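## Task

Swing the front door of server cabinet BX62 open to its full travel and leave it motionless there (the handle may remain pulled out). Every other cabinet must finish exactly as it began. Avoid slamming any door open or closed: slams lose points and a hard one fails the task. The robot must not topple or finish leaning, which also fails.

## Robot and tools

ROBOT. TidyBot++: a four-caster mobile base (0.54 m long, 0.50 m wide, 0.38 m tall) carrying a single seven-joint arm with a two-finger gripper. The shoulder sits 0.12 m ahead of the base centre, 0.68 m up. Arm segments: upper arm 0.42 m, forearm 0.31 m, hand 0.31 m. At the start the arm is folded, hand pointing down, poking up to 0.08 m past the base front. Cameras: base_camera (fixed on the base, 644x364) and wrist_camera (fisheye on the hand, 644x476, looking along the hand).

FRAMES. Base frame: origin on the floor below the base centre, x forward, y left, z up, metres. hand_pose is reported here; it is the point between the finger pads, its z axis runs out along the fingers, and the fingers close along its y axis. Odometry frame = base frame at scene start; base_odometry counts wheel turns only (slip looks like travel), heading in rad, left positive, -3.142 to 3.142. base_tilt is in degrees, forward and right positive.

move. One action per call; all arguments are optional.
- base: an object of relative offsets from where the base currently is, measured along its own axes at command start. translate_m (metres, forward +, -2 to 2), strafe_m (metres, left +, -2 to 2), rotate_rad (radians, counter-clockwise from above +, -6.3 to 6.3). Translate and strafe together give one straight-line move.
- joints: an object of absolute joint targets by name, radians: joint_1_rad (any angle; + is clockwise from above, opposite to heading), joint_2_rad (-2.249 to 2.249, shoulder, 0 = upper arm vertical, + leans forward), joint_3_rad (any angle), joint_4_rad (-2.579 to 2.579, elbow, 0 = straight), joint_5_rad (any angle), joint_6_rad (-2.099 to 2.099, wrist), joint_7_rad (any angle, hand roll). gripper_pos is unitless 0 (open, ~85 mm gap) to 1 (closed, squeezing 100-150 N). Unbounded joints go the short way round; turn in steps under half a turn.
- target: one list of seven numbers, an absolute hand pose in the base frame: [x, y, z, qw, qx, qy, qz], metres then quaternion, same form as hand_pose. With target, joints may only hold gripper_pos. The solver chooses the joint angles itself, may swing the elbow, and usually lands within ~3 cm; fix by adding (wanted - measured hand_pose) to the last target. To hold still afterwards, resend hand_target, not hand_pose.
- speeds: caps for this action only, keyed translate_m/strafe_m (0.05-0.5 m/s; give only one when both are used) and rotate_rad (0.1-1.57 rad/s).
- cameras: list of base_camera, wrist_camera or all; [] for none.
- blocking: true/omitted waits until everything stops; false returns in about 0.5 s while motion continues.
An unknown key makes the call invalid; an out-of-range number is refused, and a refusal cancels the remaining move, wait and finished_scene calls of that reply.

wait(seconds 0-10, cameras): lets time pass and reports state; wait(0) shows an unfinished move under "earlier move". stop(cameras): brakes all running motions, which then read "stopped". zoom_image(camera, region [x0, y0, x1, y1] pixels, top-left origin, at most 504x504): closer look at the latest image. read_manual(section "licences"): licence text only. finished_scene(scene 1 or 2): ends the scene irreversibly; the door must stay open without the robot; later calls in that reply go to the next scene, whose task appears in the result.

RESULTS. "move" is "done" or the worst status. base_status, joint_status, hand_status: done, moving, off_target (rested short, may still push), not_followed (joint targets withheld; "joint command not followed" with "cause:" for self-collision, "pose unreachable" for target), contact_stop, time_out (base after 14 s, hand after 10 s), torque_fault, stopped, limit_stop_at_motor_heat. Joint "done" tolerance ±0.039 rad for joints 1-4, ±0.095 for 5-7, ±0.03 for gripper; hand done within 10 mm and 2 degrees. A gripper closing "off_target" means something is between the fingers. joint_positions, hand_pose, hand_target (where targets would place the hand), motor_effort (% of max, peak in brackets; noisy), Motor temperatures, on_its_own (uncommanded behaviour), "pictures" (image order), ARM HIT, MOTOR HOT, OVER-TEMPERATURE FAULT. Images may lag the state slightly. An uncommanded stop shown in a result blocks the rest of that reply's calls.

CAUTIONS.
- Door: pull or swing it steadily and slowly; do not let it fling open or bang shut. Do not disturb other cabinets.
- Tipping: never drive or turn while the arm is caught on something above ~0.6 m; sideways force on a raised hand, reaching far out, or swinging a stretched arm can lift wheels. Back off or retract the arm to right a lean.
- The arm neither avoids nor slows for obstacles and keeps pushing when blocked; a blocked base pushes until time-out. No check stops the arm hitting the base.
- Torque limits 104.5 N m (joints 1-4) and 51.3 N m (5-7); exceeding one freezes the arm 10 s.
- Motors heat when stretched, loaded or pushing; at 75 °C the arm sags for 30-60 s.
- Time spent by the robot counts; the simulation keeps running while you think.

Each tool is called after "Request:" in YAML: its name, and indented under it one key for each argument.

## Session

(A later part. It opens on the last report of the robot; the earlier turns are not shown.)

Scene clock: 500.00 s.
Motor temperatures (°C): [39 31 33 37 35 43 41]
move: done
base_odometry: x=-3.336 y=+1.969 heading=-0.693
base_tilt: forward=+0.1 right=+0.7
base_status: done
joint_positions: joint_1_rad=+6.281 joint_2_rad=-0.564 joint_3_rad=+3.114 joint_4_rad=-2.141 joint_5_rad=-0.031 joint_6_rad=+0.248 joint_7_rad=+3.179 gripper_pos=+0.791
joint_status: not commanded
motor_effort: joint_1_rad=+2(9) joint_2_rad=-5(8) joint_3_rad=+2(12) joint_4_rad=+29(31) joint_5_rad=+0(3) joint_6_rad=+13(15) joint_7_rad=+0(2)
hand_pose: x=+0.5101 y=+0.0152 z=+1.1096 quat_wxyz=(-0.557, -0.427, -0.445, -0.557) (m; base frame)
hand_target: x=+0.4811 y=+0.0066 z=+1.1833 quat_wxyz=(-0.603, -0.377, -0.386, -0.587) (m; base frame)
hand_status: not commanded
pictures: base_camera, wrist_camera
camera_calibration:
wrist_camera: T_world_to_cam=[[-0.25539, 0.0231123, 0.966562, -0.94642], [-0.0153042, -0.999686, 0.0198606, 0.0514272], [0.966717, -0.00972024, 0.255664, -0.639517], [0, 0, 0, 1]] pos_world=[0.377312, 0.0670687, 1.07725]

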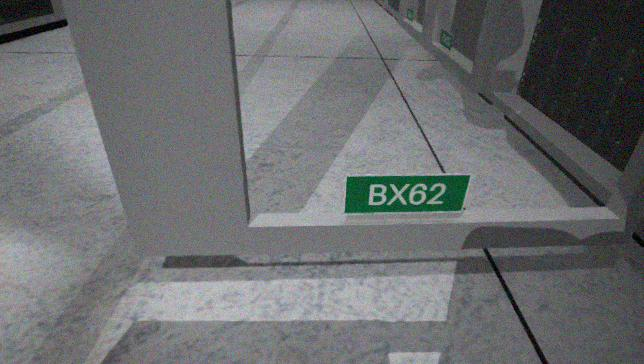

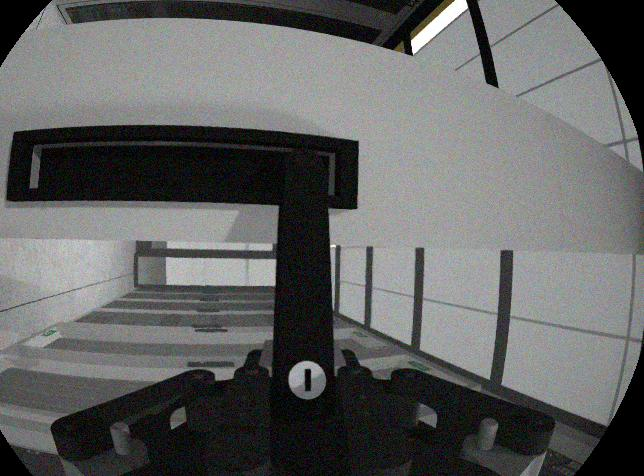

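Request:
move:
  joints: {"joint_4_rad": -2.13, "joint_6_rad": 0.28}
  cameras: []

Request:
move:
  joints: {"gripper_pos": 0.5}
  cameras: []

Request:
move:
  base: {"translate_m": -0.3}
  speeds: {"translate_m": 0.2}

Scene clock: 511.40 s.
Motor temperatures (°C): [39 31 33 37 35 44 41]
move: done
base_odometry: x=-3.336 y=+1.969 heading=-0.693
base_tilt: forward=+0.1 right=+0.7
base_status: not commanded
joint_positions: joint_1_rad=+6.281 joint_2_rad=-0.565 joint_3_rad=+3.114 joint_4_rad=-2.143 joint_5_rad=-0.031 joint_6_rad=+0.248 joint_7_rad=+3.179 gripper_pos=+0.791
joint_status: all done
motor_effort: joint_1_rad=+2(3) joint_2_rad=-4(6) joint_3_rad=+1(3) joint_4_rad=+26(29) joint_5_rad=+0(1) joint_6_rad=+11(13) joint_7_rad=+0(0)
hand_pose: x=+0.5097 y=+0.0152 z=+1.1093 quat_wxyz=(-0.557, -0.427, -0.445, -0.557) (m; base frame)
hand_target: x=+0.4953 y=+0.0077 z=+1.1360 quat_wxyz=(-0.578, -0.410, -0.423, -0.564) (m; base frame)
hand_status: not commanded
pictures: none
No camera images: "cameras" was empty.

Scene clock: 512.27 s.
Motor temperatures (°C): [39 31 33 37 35 44 41]
move: done
base_odometry: x=-3.336 y=+1.969 heading=-0.693
base_tilt: forward=+0.1 right=+0.7
base_status: not commanded
joint_positions: joint_1_rad=+6.281 joint_2_rad=-0.578 joint_3_rad=+3.114 joint_4_rad=-2.142 joint_5_rad=-0.031 joint_6_rad=+0.248 joint_7_rad=+3.179 gripper_pos=+0.500
joint_status: all done
motor_effort: joint_1_rad=+2(2) joint_2_rad=-1(5) joint_3_rad=+1(2) joint_4_rad=+21(26) joint_5_rad=-1(1) joint_6_rad=+8(11) joint_7_rad=+0(0)
hand_pose: x=+0.5040 y=+0.0152 z=+1.1147 quat_wxyz=(-0.560, -0.423, -0.441, -0.560) (m; base frame)
hand_target: x=+0.4953 y=+0.0077 z=+1.1360 quat_wxyz=(-0.578, -0.410, -0.423, -0.564) (m; base frame)
hand_status: not commanded
pictures: none
No camera images: "cameras" was empty.

Scene clock: 514.43 s.
Motor temperatures (°C): [39 31 33 37 35 43 41]
move: done
base_odometry: x=-3.567 y=+2.160 heading=-0.693
base_tilt: forward=+0.1 right=+0.7
base_status: done
joint_positions: joint_1_rad=+6.281 joint_2_rad=-0.592 joint_3_rad=+3.114 joint_4_rad=-2.145 joint_5_rad=-0.031 joint_6_rad=+0.248 joint_7_rad=+3.179 gripper_pos=+0.500
joint_status: not commanded
motor_effort: joint_1_rad=+1(2) joint_2_rad=+0(8) joint_3_rad=+1(2) joint_4_rad=+21(28) joint_5_rad=-1(1) joint_6_rad=+8(14) joint_7_rad=+0(0)
hand_pose: x=+0.4986 y=+0.0152 z=+1.1179 quat_wxyz=(-0.562, -0.420, -0.438, -0.562) (m; base frame)
hand_target: x=+0.4953 y=+0.0077 z=+1.1360 quat_wxyz=(-0.578, -0.410, -0.423, -0.564) (m; base frame)
hand_status: not commanded
pictures: base_camera, wrist_camera
camera_calibration:
wrist_camera: T_world_to_cam=[[-0.278183, 0.0231706, 0.960249, -0.938941], [-0.015854, -0.999684, 0.0195293, 0.0516706], [0.960397, -0.00979111, 0.278462, -0.652861], [0, 0, 0, 1]] pos_world=[0.366628, 0.0670179, 1.0824]

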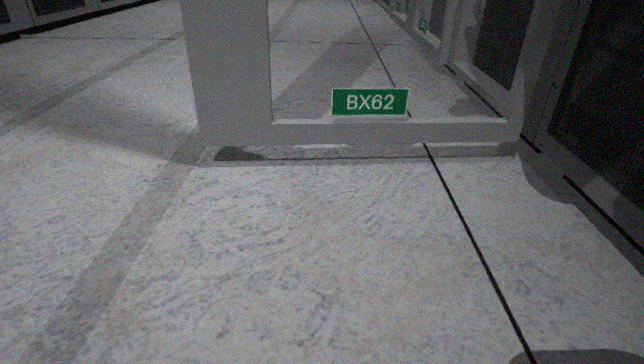

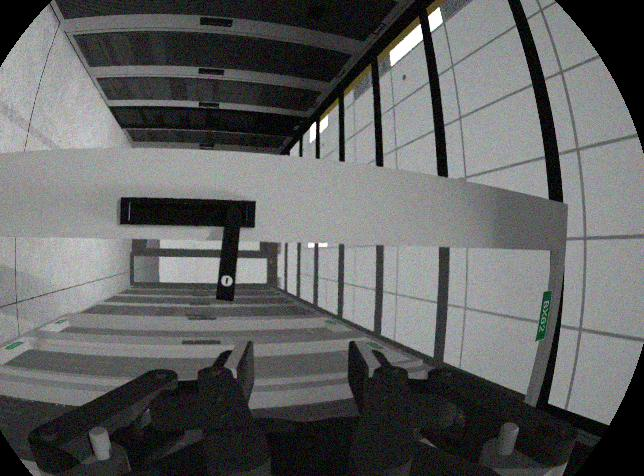

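Request:
move:
  base: {"strafe_m": 0.62}
  speeds: {"strafe_m": 0.3}
  joints: {"joint_1_rad": 0, "joint_2_rad": -0.33, "joint_3_rad": 3.14, "joint_4_rad": -2.549, "joint_5_rad": 0, "joint_6_rad": 0.8, "joint_7_rad": 1.57, "gripper_pos": 1.0}
  cameras: ["base_camera"]

Request:
move:
  base: {"translate_m": 1.3}
  speeds: {"translate_m": 0.4}
  cameras: ["base_camera"]

Scene clock: 526.07 s.
Motor temperatures (°C): [39 31 33 37 35 43 41]
move: done
base_odometry: x=-3.171 y=+2.638 heading=-0.693
base_tilt: forward=+0.1 right=+0.7
base_status: done
joint_positions: joint_1_rad=+6.281 joint_2_rad=-0.338 joint_3_rad=+3.118 joint_4_rad=-2.538 joint_5_rad=-0.031 joint_6_rad=+0.707 joint_7_rad=+1.631 gripper_pos=+0.999
joint_status: all done
motor_effort: joint_1_rad=+2(3) joint_2_rad=-6(7) joint_3_rad=+1(3) joint_4_rad=+19(23) joint_5_rad=-1(1) joint_6_rad=+8(9) joint_7_rad=+0(2)
hand_pose: x=+0.5436 y=+0.0072 z=+0.9182 quat_wxyz=(-0.014, -0.679, -0.016, -0.734) (m; base frame)
hand_target: x=+0.5410 y=+0.0021 z=+0.9371 quat_wxyz=(+0.001, -0.651, +0.000, -0.759) (m; base frame)
hand_status: not commanded
pictures: base_camera

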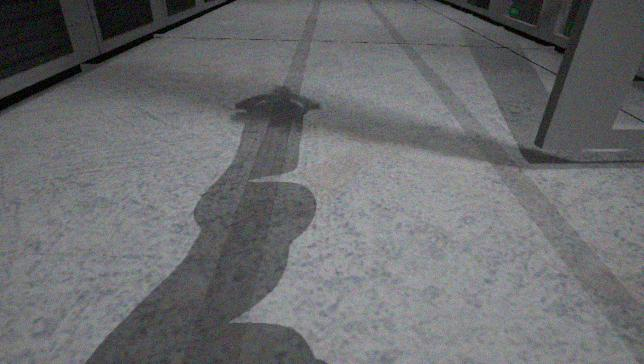

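Scene clock: 530.27 s.
Motor temperatures (°C): [39 31 33 37 35 43 41]
move: done
base_odometry: x=-2.171 y=+1.807 heading=-0.693
base_tilt: forward=+0.1 right=+0.7
base_status: done
joint_positions: joint_1_rad=+6.281 joint_2_rad=-0.329 joint_3_rad=+3.119 joint_4_rad=-2.539 joint_5_rad=-0.031 joint_6_rad=+0.711 joint_7_rad=+1.631 gripper_pos=+0.999
joint_status: not commanded
motor_effort: joint_1_rad=+1(2) joint_2_rad=-6(8) joint_3_rad=+1(2) joint_4_rad=+19(20) joint_5_rad=+0(1) joint_6_rad=+8(9) joint_7_rad=+0(0)
hand_pose: x=+0.5455 y=+0.0070 z=+0.9147 quat_wxyz=(-0.014, -0.681, -0.016, -0.732) (m; base frame)
hand_target: x=+0.5410 y=+0.0021 z=+0.9371 quat_wxyz=(+0.001, -0.651, +0.000, -0.759) (m; base frame)
hand_status: not commanded
pictures: base_camera

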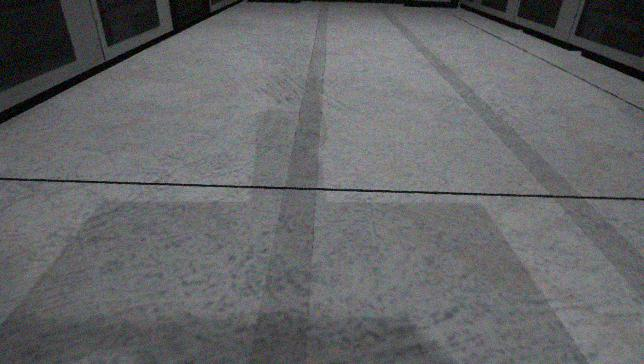

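Request:
move:
  joints: {"joint_1_rad": 1.57, "joint_2_rad": -0.05, "joint_3_rad": 3.13, "joint_4_rad": -2.41, "joint_5_rad": 0, "joint_6_rad": 0.85}
  cameras: ["wrist_camera"]

Request:
move:
  base: {"translate_m": -0.34}
  speeds: {"translate_m": 0.15}
  cameras: ["wrist_camera"]

Request:
move:
  base: {"translate_m": -0.12}
  speeds: {"translate_m": 0.06}
  cameras: ["wrist_camera"]

Scene clock: 550.90 s.
Motor temperatures (°C): [39 31 33 37 35 43 41]
move: done
base_odometry: x=-2.171 y=+1.807 heading=-0.693
base_tilt: forward=+0.1 right=+0.7
base_status: not commanded
joint_positions: joint_1_rad=+7.840 joint_2_rad=-0.060 joint_3_rad=+3.119 joint_4_rad=-2.441 joint_5_rad=-0.031 joint_6_rad=+0.757 joint_7_rad=+1.631 gripper_pos=+0.999
joint_status: all done
motor_effort: joint_1_rad=+2(3) joint_2_rad=-14(15) joint_3_rad=+1(2) joint_4_rad=+17(20) joint_5_rad=+0(2) joint_6_rad=+8(9) joint_7_rad=+0(0)
hand_pose: x=+0.1325 y=-0.5019 z=+0.8576 quat_wxyz=(-0.492, -0.527, +0.499, -0.481) (m; base frame)
hand_target: x=+0.1268 y=-0.5109 z=+0.8978 quat_wxyz=(-0.512, -0.488, +0.482, -0.518) (m; base frame)
hand_status: not commanded
pictures: wrist_camera
camera_calibration:
wrist_camera: T_world_to_cam=[[-0.998807, -0.00218499, 0.0487826, 0.0855932], [-0.0487956, 0.0829407, -0.995359, 0.952109], [-0.00187121, -0.996552, -0.0829483, -0.291615], [0, 0, 0, 1]] pos_world=[0.131404, -0.369391, 0.919326]

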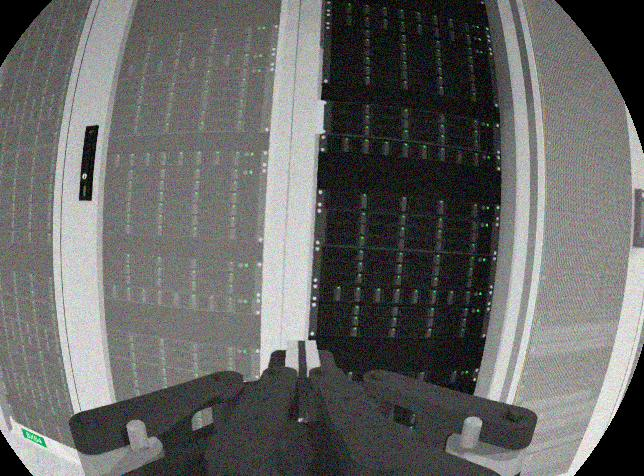

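Scene clock: 553.73 s.
Motor temperatures (°C): [39 31 33 36 35 43 41]
move: done
base_odometry: x=-2.432 y=+2.024 heading=-0.693
base_tilt: forward=+0.1 right=+0.7
base_status: done
joint_positions: joint_1_rad=+7.847 joint_2_rad=-0.055 joint_3_rad=+3.119 joint_4_rad=-2.438 joint_5_rad=-0.031 joint_6_rad=+0.760 joint_7_rad=+1.631 gripper_pos=+0.999
joint_status: not commanded
motor_effort: joint_1_rad=+2(4) joint_2_rad=-14(15) joint_3_rad=+1(3) joint_4_rad=+17(17) joint_5_rad=+0(1) joint_6_rad=+8(9) joint_7_rad=+0(0)
hand_pose: x=+0.1286 y=-0.5035 z=+0.8575 quat_wxyz=(-0.495, -0.525, +0.500, -0.479) (m; base frame)
hand_target: x=+0.1268 y=-0.5109 z=+0.8978 quat_wxyz=(-0.512, -0.488, +0.482, -0.518) (m; base frame)
hand_status: not commanded
pictures: wrist_camera
camera_calibration:
wrist_camera: T_world_to_cam=[[-0.998802, 0.00561448, 0.0486096, 0.0858086], [-0.0479834, 0.0823598, -0.995447, 0.951669], [-0.00959239, -0.996587, -0.0819918, -0.293137], [0, 0, 0, 1]] pos_world=[0.128558, -0.370998, 0.91913]

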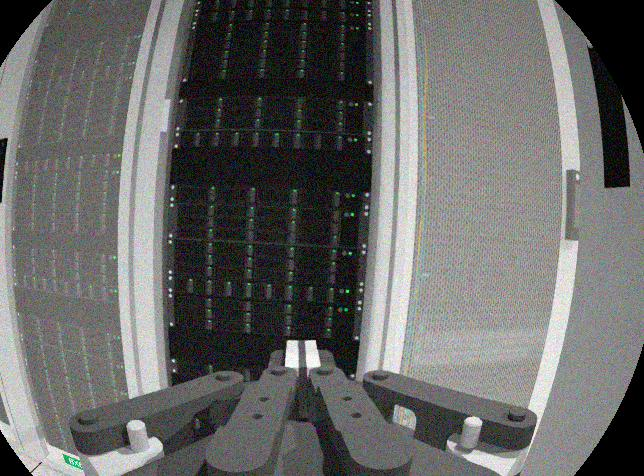

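Scene clock: 556.20 s.
Motor temperatures (°C): [39 31 33 36 35 43 41]
move: done
base_odometry: x=-2.525 y=+2.102 heading=-0.693
base_tilt: forward=+0.1 right=+0.7
base_status: done
joint_positions: joint_1_rad=+7.848 joint_2_rad=-0.055 joint_3_rad=+3.120 joint_4_rad=-2.438 joint_5_rad=-0.031 joint_6_rad=+0.761 joint_7_rad=+1.631 gripper_pos=+0.999
joint_status: not commanded
motor_effort: joint_1_rad=+2(3) joint_2_rad=-14(15) joint_3_rad=+1(2) joint_4_rad=+17(17) joint_5_rad=+0(1) joint_6_rad=+8(9) joint_7_rad=+0(0)
hand_pose: x=+0.1280 y=-0.5037 z=+0.8573 quat_wxyz=(-0.495, -0.525, +0.501, -0.479) (m; base frame)
hand_target: x=+0.1268 y=-0.5109 z=+0.8978 quat_wxyz=(-0.512, -0.488, +0.482, -0.518) (m; base frame)
hand_status: not commanded
pictures: wrist_camera
camera_calibration:
wrist_camera: T_world_to_cam=[[-0.998798, 0.00687019, 0.0485335, 0.0858769], [-0.0478008, 0.0827055, -0.995427, 0.951595], [-0.0108528, -0.99655, -0.0822776, -0.292871], [0, 0, 0, 1]] pos_world=[0.128082, -0.371152, 0.918979]

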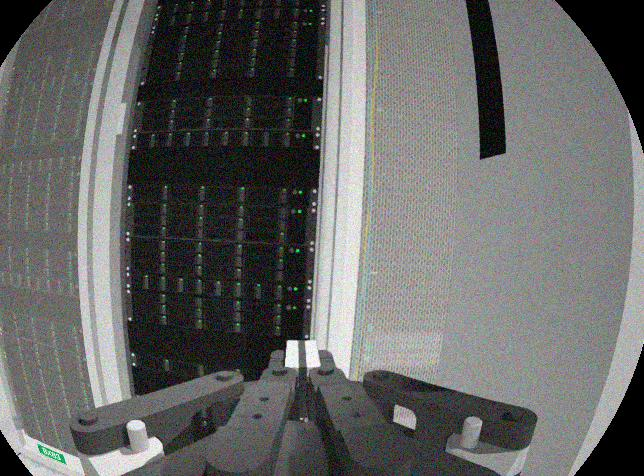

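Request:
move:
  base: {"translate_m": -0.1}
  speeds: {"translate_m": 0.06}
  cameras: ["wrist_camera"]

Request:
move:
  base: {"translate_m": -0.08, "strafe_m": -0.1}
  speeds: {"translate_m": 0.08}
  cameras: ["wrist_camera"]

Scene clock: 566.83 s.
Motor temperatures (°C): [39 31 33 36 35 43 41]
move: done
base_odometry: x=-2.602 y=+2.166 heading=-0.693
base_tilt: forward=+0.1 right=+0.7
base_status: done
joint_positions: joint_1_rad=+7.849 joint_2_rad=-0.054 joint_3_rad=+3.120 joint_4_rad=-2.437 joint_5_rad=-0.031 joint_6_rad=+0.761 joint_7_rad=+1.630 gripper_pos=+0.999
joint_status: not commanded
motor_effort: joint_1_rad=+1(5) joint_2_rad=-14(15) joint_3_rad=+0(4) joint_4_rad=+17(18) joint_5_rad=+0(2) joint_6_rad=+8(9) joint_7_rad=+0(0)
hand_pose: x=+0.1273 y=-0.5039 z=+0.8576 quat_wxyz=(-0.495, -0.524, +0.501, -0.478) (m; base frame)
hand_target: x=+0.1268 y=-0.5109 z=+0.8978 quat_wxyz=(-0.512, -0.488, +0.482, -0.518) (m; base frame)
hand_status: not commanded
pictures: wrist_camera
camera_calibration:
wrist_camera: T_world_to_cam=[[-0.998812, 0.00836174, 0.0480032, 0.0863507], [-0.0471553, 0.0822455, -0.995496, 0.951576], [-0.0122721, -0.996577, -0.0817535, -0.293394], [0, 0, 0, 1]] pos_world=[0.12752, -0.371374, 0.919159]

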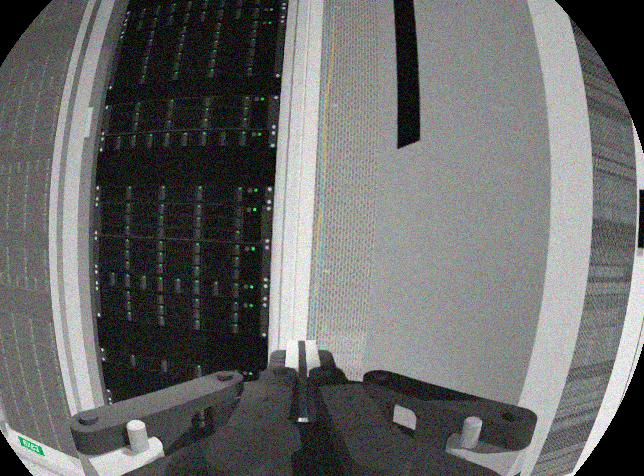

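Scene clock: 568.93 s.
Motor temperatures (°C): [39 31 33 36 35 43 41]
move: done
base_odometry: x=-2.727 y=+2.140 heading=-0.694
base_tilt: forward=+0.1 right=+0.7
base_status: done
joint_positions: joint_1_rad=+7.849 joint_2_rad=-0.052 joint_3_rad=+3.120 joint_4_rad=-2.436 joint_5_rad=-0.030 joint_6_rad=+0.761 joint_7_rad=+1.629 gripper_pos=+0.999
joint_status: not commanded
motor_effort: joint_1_rad=+2(5) joint_2_rad=-14(16) joint_3_rad=+1(4) joint_4_rad=+17(18) joint_5_rad=-1(3) joint_6_rad=+8(9) joint_7_rad=+0(0)
hand_pose: x=+0.1275 y=-0.5047 z=+0.8571 quat_wxyz=(-0.495, -0.524, +0.501, -0.479) (m; base frame)
hand_target: x=+0.1268 y=-0.5109 z=+0.8978 quat_wxyz=(-0.512, -0.488, +0.482, -0.518) (m; base frame)
hand_status: not commanded
pictures: wrist_camera
camera_calibration:
wrist_camera: T_world_to_cam=[[-0.998845, 0.00789933, 0.047403, 0.0868902], [-0.0465867, 0.0829441, -0.995465, 0.951489], [-0.0117953, -0.996523, -0.0824803, -0.293593], [0, 0, 0, 1]] pos_world=[0.127653, -0.372178, 0.91884]

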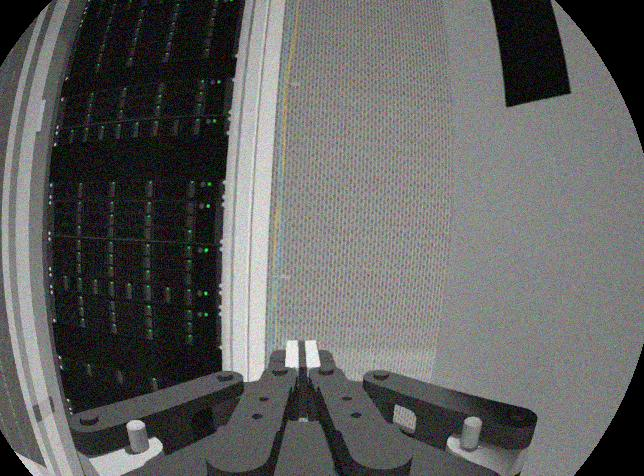

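Request:
move:
  base: {"translate_m": -0.1, "strafe_m": -0.05}
  speeds: {"translate_m": 0.08}
  cameras: ["wrist_camera"]

Request:
move:
  joints: {"joint_2_rad": 0.15, "joint_4_rad": -2.11, "joint_6_rad": 0.75}
  cameras: ["wrist_camera"]

Request:
move:
  base: {"translate_m": -0.05, "strafe_m": -0.015}
  speeds: {"translate_m": 0.05}
  cameras: ["wrist_camera"]

Scene clock: 585.70 s.
Motor temperatures (°C): [39 31 33 36 35 43 41]
move: done
base_odometry: x=-2.836 y=+2.166 heading=-0.693
base_tilt: forward=+0.1 right=+0.7
base_status: done
joint_positions: joint_1_rad=+7.849 joint_2_rad=-0.051 joint_3_rad=+3.120 joint_4_rad=-2.436 joint_5_rad=-0.030 joint_6_rad=+0.761 joint_7_rad=+1.629 gripper_pos=+0.999
joint_status: not commanded
motor_effort: joint_1_rad=+2(6) joint_2_rad=-15(16) joint_3_rad=+1(5) joint_4_rad=+17(19) joint_5_rad=-1(3) joint_6_rad=+8(9) joint_7_rad=+0(0)
hand_pose: x=+0.1274 y=-0.5049 z=+0.8572 quat_wxyz=(-0.495, -0.524, +0.502, -0.479) (m; base frame)
hand_target: x=+0.1268 y=-0.5109 z=+0.8978 quat_wxyz=(-0.512, -0.488, +0.482, -0.518) (m; base frame)
hand_status: not commanded
pictures: wrist_camera
camera_calibration:
wrist_camera: T_world_to_cam=[[-0.998878, 0.00812446, 0.046654, 0.0875369], [-0.0458251, 0.0826526, -0.995524, 0.951409], [-0.0119442, -0.996545, -0.0821875, -0.293998], [0, 0, 0, 1]] pos_world=[0.127525, -0.37233, 0.918904]

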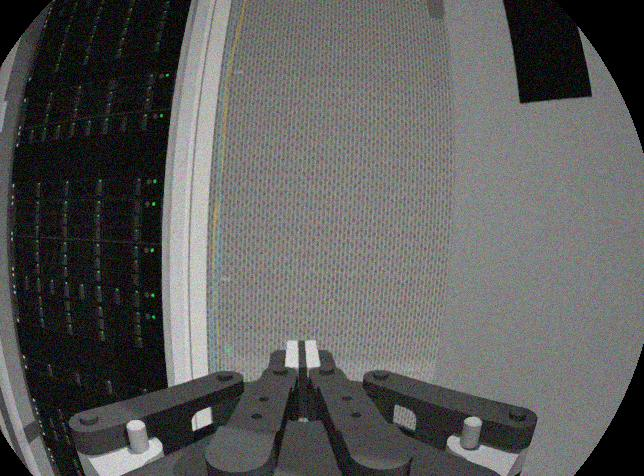

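Scene clock: 587.10 s.
Motor temperatures (°C): [39 31 33 36 35 43 41]
move: done
base_odometry: x=-2.836 y=+2.165 heading=-0.693
base_tilt: forward=+0.1 right=+0.7
base_status: not commanded
joint_positions: joint_1_rad=+7.847 joint_2_rad=+0.147 joint_3_rad=+3.120 joint_4_rad=-2.140 joint_5_rad=-0.030 joint_6_rad=+0.761 joint_7_rad=+1.629 gripper_pos=+0.999
joint_status: all done
motor_effort: joint_1_rad=+2(8) joint_2_rad=-23(25) joint_3_rad=+0(6) joint_4_rad=+18(20) joint_5_rad=-1(4) joint_6_rad=+8(9) joint_7_rad=+0(0)
hand_pose: x=+0.1305 y=-0.6092 z=+0.9056 quat_wxyz=(-0.517, -0.498, +0.479, -0.505) (m; base frame)
hand_target: x=+0.1275 y=-0.6160 z=+0.9169 quat_wxyz=(-0.511, -0.487, +0.482, -0.519) (m; base frame)
hand_status: not commanded
pictures: wrist_camera
camera_calibration:
wrist_camera: T_world_to_cam=[[-0.999184, 0.0101237, 0.0391016, 0.0973497], [-0.0392455, -0.0144335, -0.999125, 0.951616], [-0.00955052, -0.999845, 0.0148191, -0.484156], [0, 0, 0, 1]] pos_world=[0.129993, -0.471331, 0.954152]

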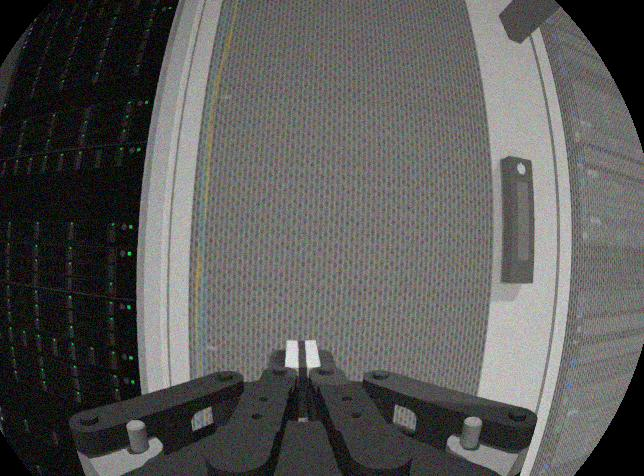

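Scene clock: 588.60 s.
Motor temperatures (°C): [39 31 33 36 35 43 41]
move: done
base_odometry: x=-2.885 y=+2.186 heading=-0.693
base_tilt: forward=+0.1 right=+0.7
base_status: done
joint_positions: joint_1_rad=+7.845 joint_2_rad=+0.147 joint_3_rad=+3.119 joint_4_rad=-2.139 joint_5_rad=-0.030 joint_6_rad=+0.761 joint_7_rad=+1.629 gripper_pos=+0.999
joint_status: not commanded
motor_effort: joint_1_rad=+2(8) joint_2_rad=-23(24) joint_3_rad=+1(6) joint_4_rad=+18(20) joint_5_rad=+0(4) joint_6_rad=+8(9) joint_7_rad=+0(0)
hand_pose: x=+0.1322 y=-0.6094 z=+0.9060 quat_wxyz=(-0.517, -0.499, +0.478, -0.506) (m; base frame)
hand_target: x=+0.1275 y=-0.6160 z=+0.9169 quat_wxyz=(-0.511, -0.487, +0.482, -0.519) (m; base frame)
hand_status: not commanded
pictures: wrist_camera
camera_calibration:
wrist_camera: T_world_to_cam=[[-0.999209, 0.0072181, 0.0391143, 0.0972966], [-0.03922, -0.0151391, -0.999116, 0.951542], [-0.00661956, -0.999859, 0.0154102, -0.485293], [0, 0, 0, 1]] pos_world=[0.131327, -0.471522, 0.954373]

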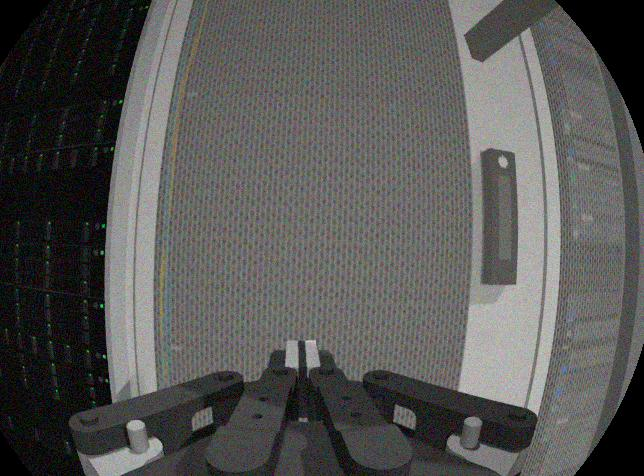

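Request:
zoom_image:
  camera: "wrist_camera"
  region: [400, 0, 644, 240]

Scaled by 2.066.

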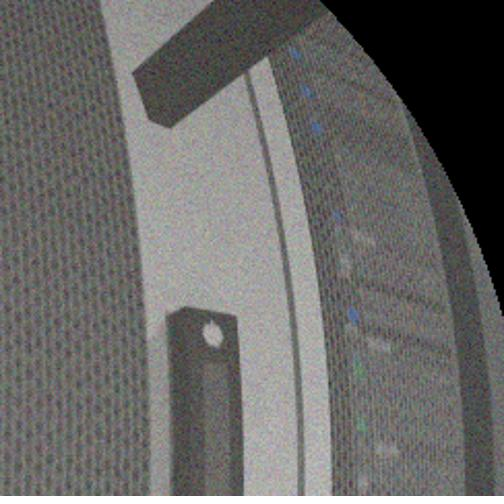

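Request:
move:
  base: {"translate_m": -0.05, "strafe_m": -0.015}
  speeds: {"translate_m": 0.05}
  cameras: ["wrist_camera"]

Request:
move:
  base: {"translate_m": -0.04, "strafe_m": -0.01}
  speeds: {"translate_m": 0.05}
  cameras: ["wrist_camera", "base_camera"]

Scene clock: 627.33 s.
Motor temperatures (°C): [39 31 33 36 35 43 41]
move: done
base_odometry: x=-2.933 y=+2.206 heading=-0.693
base_tilt: forward=+0.1 right=+0.7
base_status: done
joint_positions: joint_1_rad=+7.845 joint_2_rad=+0.148 joint_3_rad=+3.119 joint_4_rad=-2.139 joint_5_rad=-0.029 joint_6_rad=+0.761 joint_7_rad=+1.629 gripper_pos=+0.999
joint_status: not commanded
motor_effort: joint_1_rad=+1(8) joint_2_rad=-23(24) joint_3_rad=+0(7) joint_4_rad=+18(20) joint_5_rad=+0(3) joint_6_rad=+8(9) joint_7_rad=+0(0)
hand_pose: x=+0.1322 y=-0.6097 z=+0.9058 quat_wxyz=(-0.517, -0.499, +0.478, -0.506) (m; base frame)
hand_target: x=+0.1275 y=-0.6160 z=+0.9169 quat_wxyz=(-0.511, -0.487, +0.482, -0.519) (m; base frame)
hand_status: not commanded
pictures: wrist_camera
camera_calibration:
wrist_camera: T_world_to_cam=[[-0.999205, 0.00718189, 0.0392218, 0.097168], [-0.0393256, -0.014939, -0.999115, 0.951516], [-0.0065896, -0.999863, 0.0152095, -0.48538], [0, 0, 0, 1]] pos_world=[0.131311, -0.471797, 0.954245]

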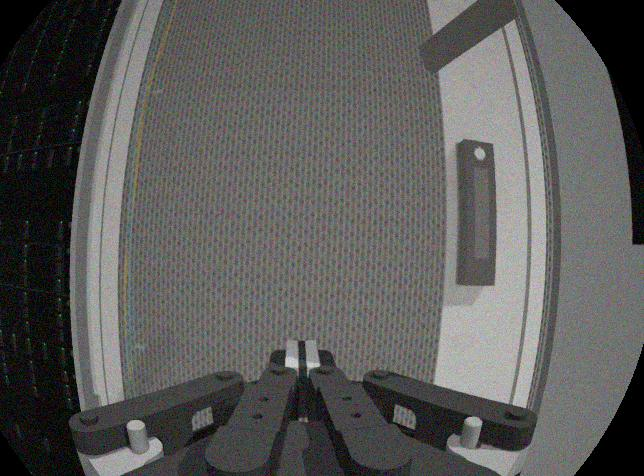

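Scene clock: 628.60 s.
Motor temperatures (°C): [39 31 33 36 35 43 41]
move: done
base_odometry: x=-2.970 y=+2.223 heading=-0.693
base_tilt: forward=+0.1 right=+0.7
base_status: done
joint_positions: joint_1_rad=+7.847 joint_2_rad=+0.148 joint_3_rad=+3.119 joint_4_rad=-2.138 joint_5_rad=-0.029 joint_6_rad=+0.761 joint_7_rad=+1.628 gripper_pos=+0.999
joint_status: not commanded
motor_effort: joint_1_rad=+2(8) joint_2_rad=-23(24) joint_3_rad=+0(6) joint_4_rad=+18(20) joint_5_rad=+0(3) joint_6_rad=+8(9) joint_7_rad=+0(0)
hand_pose: x=+0.1314 y=-0.6100 z=+0.9058 quat_wxyz=(-0.517, -0.499, +0.478, -0.505) (m; base frame)
hand_target: x=+0.1275 y=-0.6160 z=+0.9169 quat_wxyz=(-0.511, -0.487, +0.482, -0.519) (m; base frame)
hand_status: not commanded
pictures: base_camera, wrist_camera
camera_calibration:
wrist_camera: T_world_to_cam=[[-0.999193, 0.00844456, 0.0392758, 0.0970879], [-0.039399, -0.0149517, -0.999112, 0.95148], [-0.00784982, -0.999853, 0.0152723, -0.485519], [0, 0, 0, 1]] pos_world=[0.130686, -0.472041, 0.954237]

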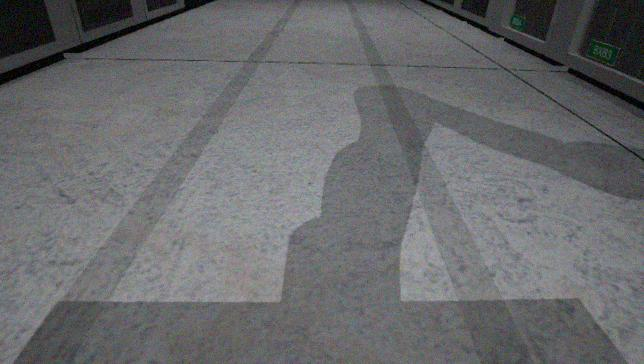

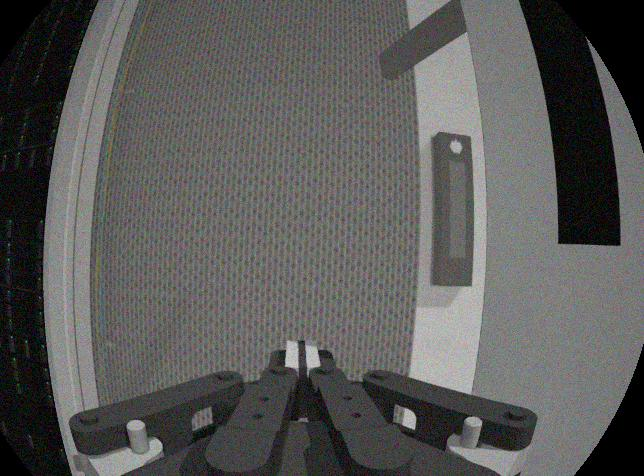

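Request:
move:
  base: {"translate_m": -0.05, "strafe_m": -0.02}
  speeds: {"translate_m": 0.05}
  cameras: ["wrist_camera"]

Request:
move:
  base: {"translate_m": -0.05, "strafe_m": -0.02}
  speeds: {"translate_m": 0.05}
  cameras: ["wrist_camera"]

Scene clock: 647.27 s.
Motor temperatures (°C): [39 31 33 36 35 43 41]
move: done
base_odometry: x=-3.022 y=+2.240 heading=-0.693
base_tilt: forward=+0.1 right=+0.8
base_status: done
joint_positions: joint_1_rad=+7.849 joint_2_rad=+0.149 joint_3_rad=+3.119 joint_4_rad=-2.138 joint_5_rad=-0.029 joint_6_rad=+0.761 joint_7_rad=+1.628 gripper_pos=+0.999
joint_status: not commanded
motor_effort: joint_1_rad=+2(6) joint_2_rad=-23(25) joint_3_rad=+0(5) joint_4_rad=+18(19) joint_5_rad=-1(3) joint_6_rad=+8(9) joint_7_rad=+0(0)
hand_pose: x=+0.1300 y=-0.6103 z=+0.9057 quat_wxyz=(-0.518, -0.498, +0.479, -0.505) (m; base frame)
hand_target: x=+0.1275 y=-0.6160 z=+0.9169 quat_wxyz=(-0.511, -0.487, +0.482, -0.519) (m; base frame)
hand_status: not commanded
pictures: wrist_camera
camera_calibration:
wrist_camera: T_world_to_cam=[[-0.999167, 0.0108185, 0.0393359, 0.097056], [-0.0394942, -0.0148288, -0.99911, 0.951445], [-0.0102256, -0.999832, 0.0152437, -0.48549], [0, 0, 0, 1]] pos_world=[0.129587, -0.47235, 0.954181]

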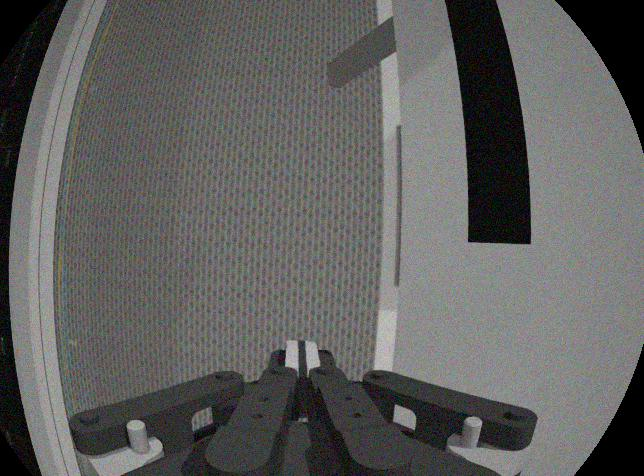

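Scene clock: 648.77 s.
Motor temperatures (°C): [39 31 33 36 35 43 41]
move: done
base_odometry: x=-3.073 y=+2.257 heading=-0.693
base_tilt: forward=+0.1 right=+0.7
base_status: done
joint_positions: joint_1_rad=+7.830 joint_2_rad=+0.150 joint_3_rad=+3.115 joint_4_rad=-2.136 joint_5_rad=-0.029 joint_6_rad=+0.761 joint_7_rad=+1.628 gripper_pos=+0.999
joint_status: not commanded
motor_effort: joint_1_rad=+7(9) joint_2_rad=-23(25) joint_3_rad=+5(7) joint_4_rad=+19(20) joint_5_rad=-3(4) joint_6_rad=+9(9) joint_7_rad=+0(0)
hand_pose: x=+0.1440 y=-0.6104 z=+0.9059 quat_wxyz=(-0.512, -0.503, +0.473, -0.511) (m; base frame)
hand_target: x=+0.1275 y=-0.6160 z=+0.9169 quat_wxyz=(-0.511, -0.487, +0.482, -0.519) (m; base frame)
hand_status: not commanded
pictures: wrist_camera
camera_calibration:
wrist_camera: T_world_to_cam=[[-0.999173, -0.0123591, 0.0387381, 0.0974505], [-0.0385363, -0.0161682, -0.999126, 0.951237], [0.0129746, -0.999793, 0.0156785, -0.489182], [0, 0, 0, 1]] pos_world=[0.140374, -0.472496, 0.954301]

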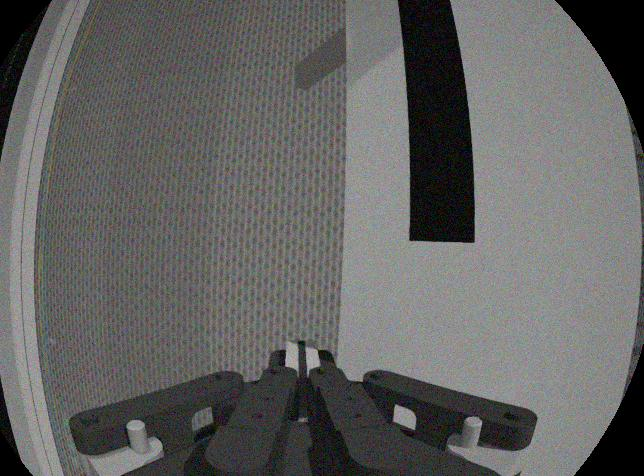

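Request:
move:
  base: {"translate_m": -0.03, "strafe_m": -0.01}
  speeds: {"translate_m": 0.05}
  cameras: ["wrist_camera"]

Scene clock: 659.77 s.
Motor temperatures (°C): [39 31 33 36 35 43 41]
move: done
base_odometry: x=-3.102 y=+2.269 heading=-0.693
base_tilt: forward=+0.1 right=+0.7
base_status: done
joint_positions: joint_1_rad=+7.805 joint_2_rad=+0.136 joint_3_rad=+3.091 joint_4_rad=-2.152 joint_5_rad=-0.024 joint_6_rad=+0.761 joint_7_rad=+1.628 gripper_pos=+0.999
joint_status: not commanded
motor_effort: joint_1_rad=+12(14) joint_2_rad=-18(24) joint_3_rad=+10(13) joint_4_rad=+24(28) joint_5_rad=-6(7) joint_6_rad=+9(10) joint_7_rad=+0(0)
hand_pose: x=+0.1735 y=-0.6019 z=+0.9061 quat_wxyz=(-0.498, -0.516, +0.460, -0.524) (m; base frame)
hand_target: x=+0.1275 y=-0.6160 z=+0.9169 quat_wxyz=(-0.511, -0.487, +0.482, -0.519) (m; base frame)
hand_status: not commanded
pictures: wrist_camera
camera_calibration:
wrist_camera: T_world_to_cam=[[-0.997159, -0.0642366, 0.0393503, 0.0949023], [-0.0383329, -0.0169945, -0.999121, 0.952205], [0.0648489, -0.99779, 0.0144838, -0.487818], [0, 0, 0, 1]] pos_world=[0.162768, -0.464461, 0.954698]

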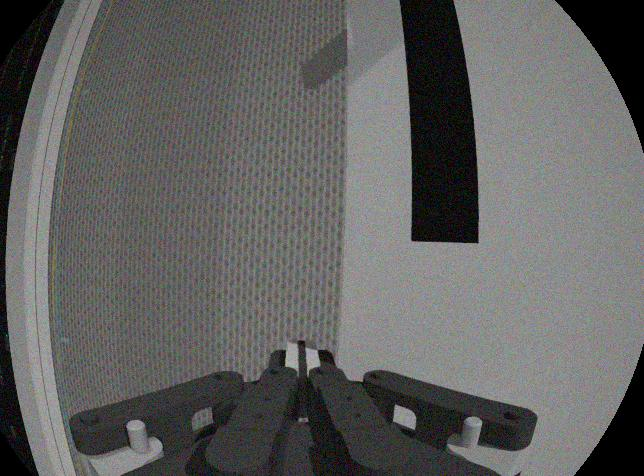

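Request:
move:
  base: {"translate_m": 0.1, "strafe_m": 0.03}
  speeds: {"translate_m": 0.05}
  cameras: ["wrist_camera"]

Request:
move:
  base: {"translate_m": 0.15, "strafe_m": 0.35}
  speeds: {"translate_m": 0.2}
  cameras: ["wrist_camera"]

Scene clock: 681.77 s.
Motor temperatures (°C): [39 31 33 36 35 43 41]
move: done
base_odometry: x=-3.006 y=+2.227 heading=-0.693
base_tilt: forward=+0.1 right=+0.7
base_status: done
joint_positions: joint_1_rad=+7.844 joint_2_rad=+0.146 joint_3_rad=+3.110 joint_4_rad=-2.138 joint_5_rad=-0.024 joint_6_rad=+0.761 joint_7_rad=+1.628 gripper_pos=+0.999
joint_status: not commanded
motor_effort: joint_1_rad=+1(12) joint_2_rad=-23(24) joint_3_rad=+1(10) joint_4_rad=+18(25) joint_5_rad=-1(6) joint_6_rad=+8(9) joint_7_rad=+0(0)
hand_pose: x=+0.1387 y=-0.6091 z=+0.9072 quat_wxyz=(-0.515, -0.502, +0.474, -0.509) (m; base frame)
hand_target: x=+0.1275 y=-0.6160 z=+0.9169 quat_wxyz=(-0.511, -0.487, +0.482, -0.519) (m; base frame)
hand_status: not commanded
pictures: wrist_camera
camera_calibration:
wrist_camera: T_world_to_cam=[[-0.999122, -0.00536527, 0.0415566, 0.0938604], [-0.0414551, -0.0178127, -0.998982, 0.951591], [0.00610004, -0.999827, 0.0175746, -0.488652], [0, 0, 0, 1]] pos_world=[0.136207, -0.471114, 0.955309]

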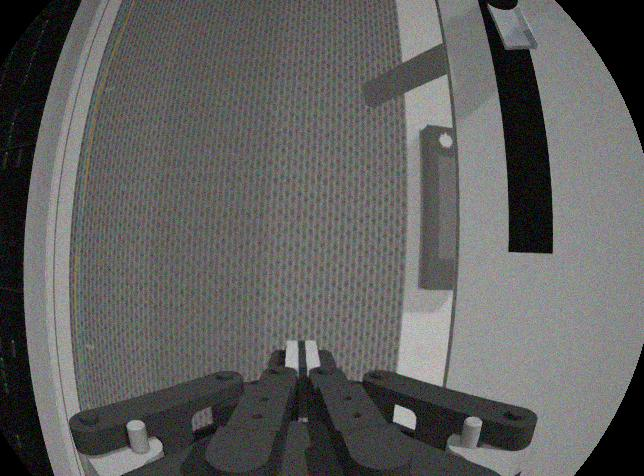

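Scene clock: 684.40 s.
Motor temperatures (°C): [39 31 33 36 35 43 41]
move: done
base_odometry: x=-2.667 y=+2.401 heading=-0.693
base_tilt: forward=+0.1 right=+0.7
base_status: done
joint_positions: joint_1_rad=+7.845 joint_2_rad=+0.154 joint_3_rad=+3.111 joint_4_rad=-2.136 joint_5_rad=-0.024 joint_6_rad=+0.761 joint_7_rad=+1.628 gripper_pos=+0.999
joint_status: not commanded
motor_effort: joint_1_rad=+2(3) joint_2_rad=-24(26) joint_3_rad=+0(1) joint_4_rad=+18(19) joint_5_rad=-1(1) joint_6_rad=+8(9) joint_7_rad=+0(0)
hand_pose: x=+0.1376 y=-0.6114 z=+0.9037 quat_wxyz=(-0.514, -0.503, +0.475, -0.507) (m; base frame)
hand_target: x=+0.1275 y=-0.6160 z=+0.9169 quat_wxyz=(-0.511, -0.487, +0.482, -0.519) (m; base frame)
hand_status: not commanded
pictures: wrist_camera
camera_calibration:
wrist_camera: T_world_to_cam=[[-0.999126, -0.00353459, 0.0416526, 0.0938381], [-0.0416061, -0.0123248, -0.999058, 0.951493], [0.00404462, -0.999918, 0.012167, -0.485744], [0, 0, 0, 1]] pos_world=[0.135309, -0.473645, 0.952599]

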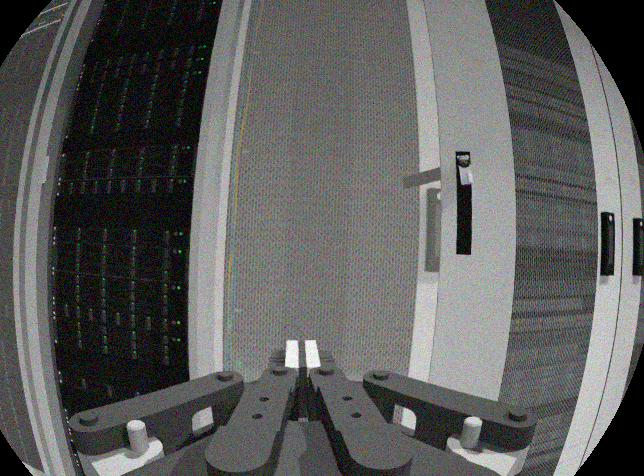

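Request:
move:
  base: {"translate_m": -1.4}
  speeds: {"translate_m": 0.4}
  joints: {"joint_1_rad": 0.785, "joint_2_rad": -0.33, "joint_4_rad": -2.4, "joint_6_rad": 0.8}
  cameras: ["wrist_camera", "base_camera"]

Scene clock: 707.47 s.
Motor temperatures (°C): [39 31 33 36 35 43 41]
move: time_out
base_odometry: x=-3.521 y=+3.111 heading=-0.699
base_tilt: forward=+0.1 right=+0.7
base_status: translate_m time_out (by the wheels' count: -1.111 of -1.400)
joint_positions: joint_1_rad=+7.075 joint_2_rad=-0.330 joint_3_rad=+3.128 joint_4_rad=-2.394 joint_5_rad=-0.024 joint_6_rad=+0.762 joint_7_rad=+1.628 gripper_pos=+0.999
joint_status: all done
motor_effort: joint_1_rad=+1(6) joint_2_rad=-8(25) joint_3_rad=+1(11) joint_4_rad=+20(25) joint_5_rad=+0(5) joint_6_rad=+8(10) joint_7_rad=+0(0)
hand_pose: x=+0.4310 y=-0.3112 z=+1.0137 quat_wxyz=(-0.322, -0.563, +0.223, -0.727) (m; base frame)
hand_target: x=+0.4332 y=-0.3035 z=+1.0215 quat_wxyz=(-0.305, -0.550, +0.223, -0.745) (m; base frame)
hand_status: not commanded
pictures: base_camera, wrist_camera
camera_calibration:
wrist_camera: T_world_to_cam=[[-0.73237, -0.679636, 0.0415749, 0.0581973], [0.131317, -0.200891, -0.970772, 0.915394], [0.668124, -0.705505, 0.236375, -0.609918], [0, 0, 0, 1]] pos_world=[0.329916, -0.206853, 1.03039]

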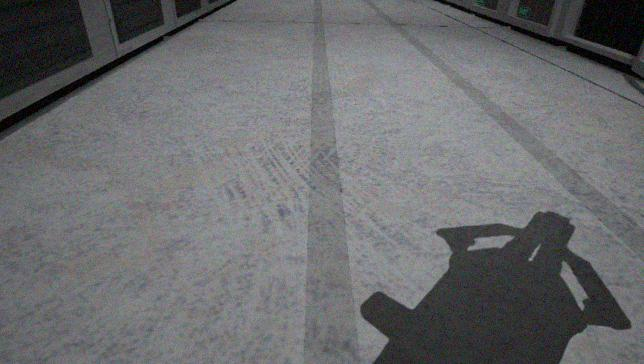

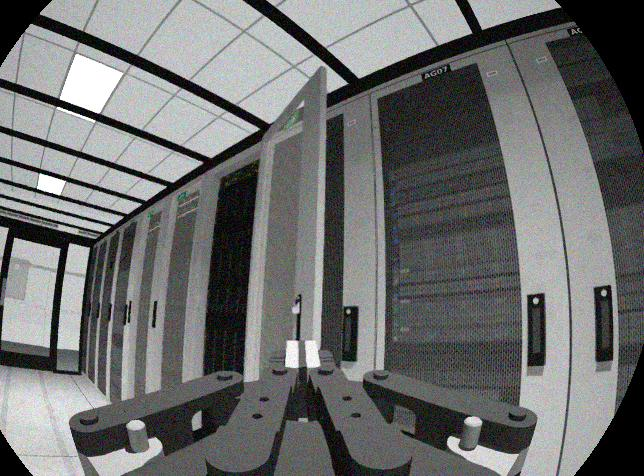

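Request:
move:
  base: {"translate_m": 0.86}
  speeds: {"translate_m": 0.4}
  cameras: ["base_camera"]

Request:
move:
  joints: {"joint_1_rad": 1.57, "joint_2_rad": 0.15, "joint_4_rad": -2.11, "joint_6_rad": 0.75}
  cameras: ["wrist_camera"]

Scene clock: 752.43 s.
Motor temperatures (°C): [39 31 33 36 35 43 41]
move: done
base_odometry: x=-2.863 y=+2.557 heading=-0.698
base_tilt: forward=+0.1 right=+0.7
base_status: done
joint_positions: joint_1_rad=+7.074 joint_2_rad=-0.329 joint_3_rad=+3.128 joint_4_rad=-2.394 joint_5_rad=-0.024 joint_6_rad=+0.762 joint_7_rad=+1.628 gripper_pos=+0.999
joint_status: not commanded
motor_effort: joint_1_rad=+2(2) joint_2_rad=-7(10) joint_3_rad=+1(3) joint_4_rad=+19(20) joint_5_rad=+0(1) joint_6_rad=+7(8) joint_7_rad=+0(0)
hand_pose: x=+0.4313 y=-0.3114 z=+1.0131 quat_wxyz=(-0.322, -0.564, +0.224, -0.727) (m; base frame)
hand_target: x=+0.4332 y=-0.3035 z=+1.0215 quat_wxyz=(-0.305, -0.550, +0.223, -0.745) (m; base frame)
hand_status: not commanded
pictures: base_camera

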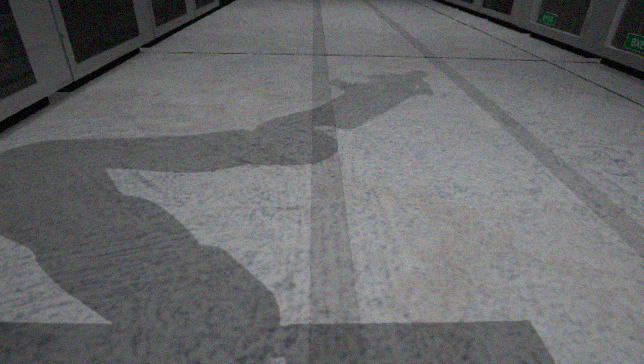

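Scene clock: 754.50 s.
Motor temperatures (°C): [39 31 33 36 35 43 41]
move: done
base_odometry: x=-2.863 y=+2.557 heading=-0.698
base_tilt: forward=+0.1 right=+0.7
base_status: not commanded
joint_positions: joint_1_rad=+7.843 joint_2_rad=+0.147 joint_3_rad=+3.128 joint_4_rad=-2.141 joint_5_rad=-0.024 joint_6_rad=+0.762 joint_7_rad=+1.628 gripper_pos=+0.999
joint_status: all done
motor_effort: joint_1_rad=+1(3) joint_2_rad=-23(24) joint_3_rad=+0(2) joint_4_rad=+18(21) joint_5_rad=-1(1) joint_6_rad=+8(9) joint_7_rad=+0(0)
hand_pose: x=+0.1296 y=-0.6093 z=+0.9049 quat_wxyz=(-0.518, -0.500, +0.478, -0.503) (m; base frame)
hand_target: x=+0.1275 y=-0.6160 z=+0.9169 quat_wxyz=(-0.511, -0.487, +0.482, -0.519) (m; base frame)
hand_status: not commanded
pictures: wrist_camera
camera_calibration:
wrist_camera: T_world_to_cam=[[-0.998972, 0.0101306, 0.0441806, 0.0918951], [-0.044314, -0.0133359, -0.998929, 0.952001], [-0.00953053, -0.99986, 0.0137712, -0.483292], [0, 0, 0, 1]] pos_world=[0.129382, -0.471459, 0.953577]

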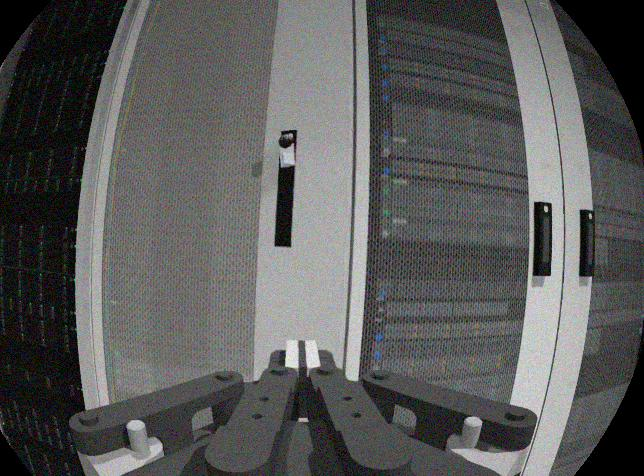

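Request:
move:
  base: {"strafe_m": -0.28}
  speeds: {"strafe_m": 0.1}
  cameras: ["wrist_camera"]

Request:
move:
  base: {"strafe_m": -0.06}
  speeds: {"strafe_m": 0.05}
  cameras: ["wrist_camera"]

Scene clock: 766.83 s.
Motor temperatures (°C): [39 31 32 36 35 43 41]
move: done
base_odometry: x=-3.043 y=+2.343 heading=-0.698
base_tilt: forward=+0.1 right=+0.7
base_status: done
joint_positions: joint_1_rad=+7.843 joint_2_rad=+0.154 joint_3_rad=+3.128 joint_4_rad=-2.136 joint_5_rad=-0.024 joint_6_rad=+0.762 joint_7_rad=+1.628 gripper_pos=+0.999
joint_status: not commanded
motor_effort: joint_1_rad=+1(2) joint_2_rad=-23(26) joint_3_rad=+0(1) joint_4_rad=+18(19) joint_5_rad=+0(1) joint_6_rad=+8(9) joint_7_rad=+0(0)
hand_pose: x=+0.1294 y=-0.6118 z=+0.9035 quat_wxyz=(-0.518, -0.500, +0.478, -0.503) (m; base frame)
hand_target: x=+0.1275 y=-0.6160 z=+0.9169 quat_wxyz=(-0.511, -0.487, +0.482, -0.519) (m; base frame)
hand_status: not commanded
pictures: wrist_camera
camera_calibration:
wrist_camera: T_world_to_cam=[[-0.99897, 0.0104418, 0.0441529, 0.0920013], [-0.0442723, -0.0114974, -0.998953, 0.951669], [-0.00992325, -0.999879, 0.0119478, -0.484112], [0, 0, 0, 1]] pos_world=[0.129235, -0.474072, 0.952395]

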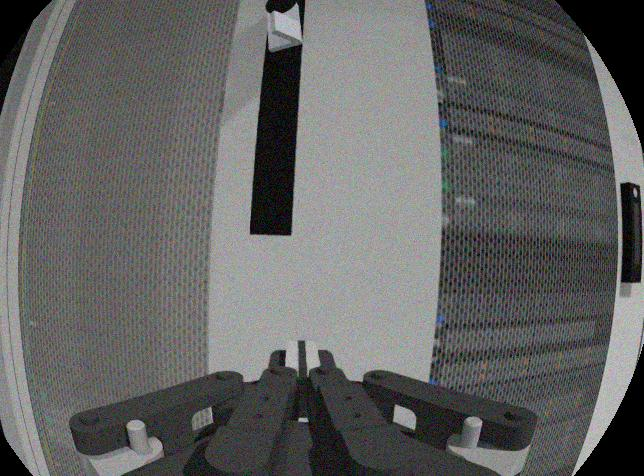

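Scene clock: 770.17 s.
Motor temperatures (°C): [39 31 32 36 35 43 41]
move: time_out
base_odometry: x=-3.080 y=+2.298 heading=-0.697
base_tilt: forward=+0.1 right=+0.7
base_status: strafe_m time_out (by the wheels' count: -0.058 of -0.060)
joint_positions: joint_1_rad=+7.844 joint_2_rad=+0.061 joint_3_rad=+3.128 joint_4_rad=-2.237 joint_5_rad=-0.024 joint_6_rad=+0.762 joint_7_rad=+1.628 gripper_pos=+0.999
joint_status: not commanded
motor_effort: joint_1_rad=+4(5) joint_2_rad=-3(24) joint_3_rad=+4(5) joint_4_rad=+38(43) joint_5_rad=-1(2) joint_6_rad=+10(11) joint_7_rad=+0(0)
hand_pose: x=+0.1284 y=-0.5714 z=+0.9037 quat_wxyz=(-0.517, -0.502, +0.480, -0.500) (m; base frame)
hand_target: x=+0.1275 y=-0.6160 z=+0.9169 quat_wxyz=(-0.511, -0.487, +0.482, -0.519) (m; base frame)
hand_status: not commanded
pictures: wrist_camera
camera_calibration:
wrist_camera: T_world_to_cam=[[-0.998901, 0.0107319, 0.0456312, 0.0893362], [-0.0456776, -0.0041238, -0.998948, 0.95664], [-0.0105325, -0.999934, 0.00460947, -0.437008], [0, 0, 0, 1]] pos_world=[0.128332, -0.433993, 0.953571]

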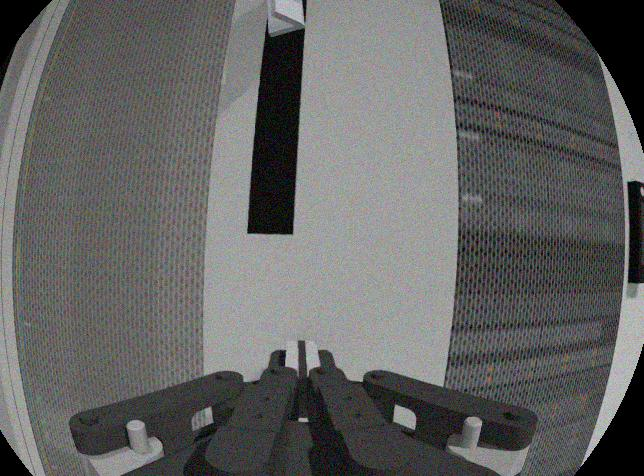

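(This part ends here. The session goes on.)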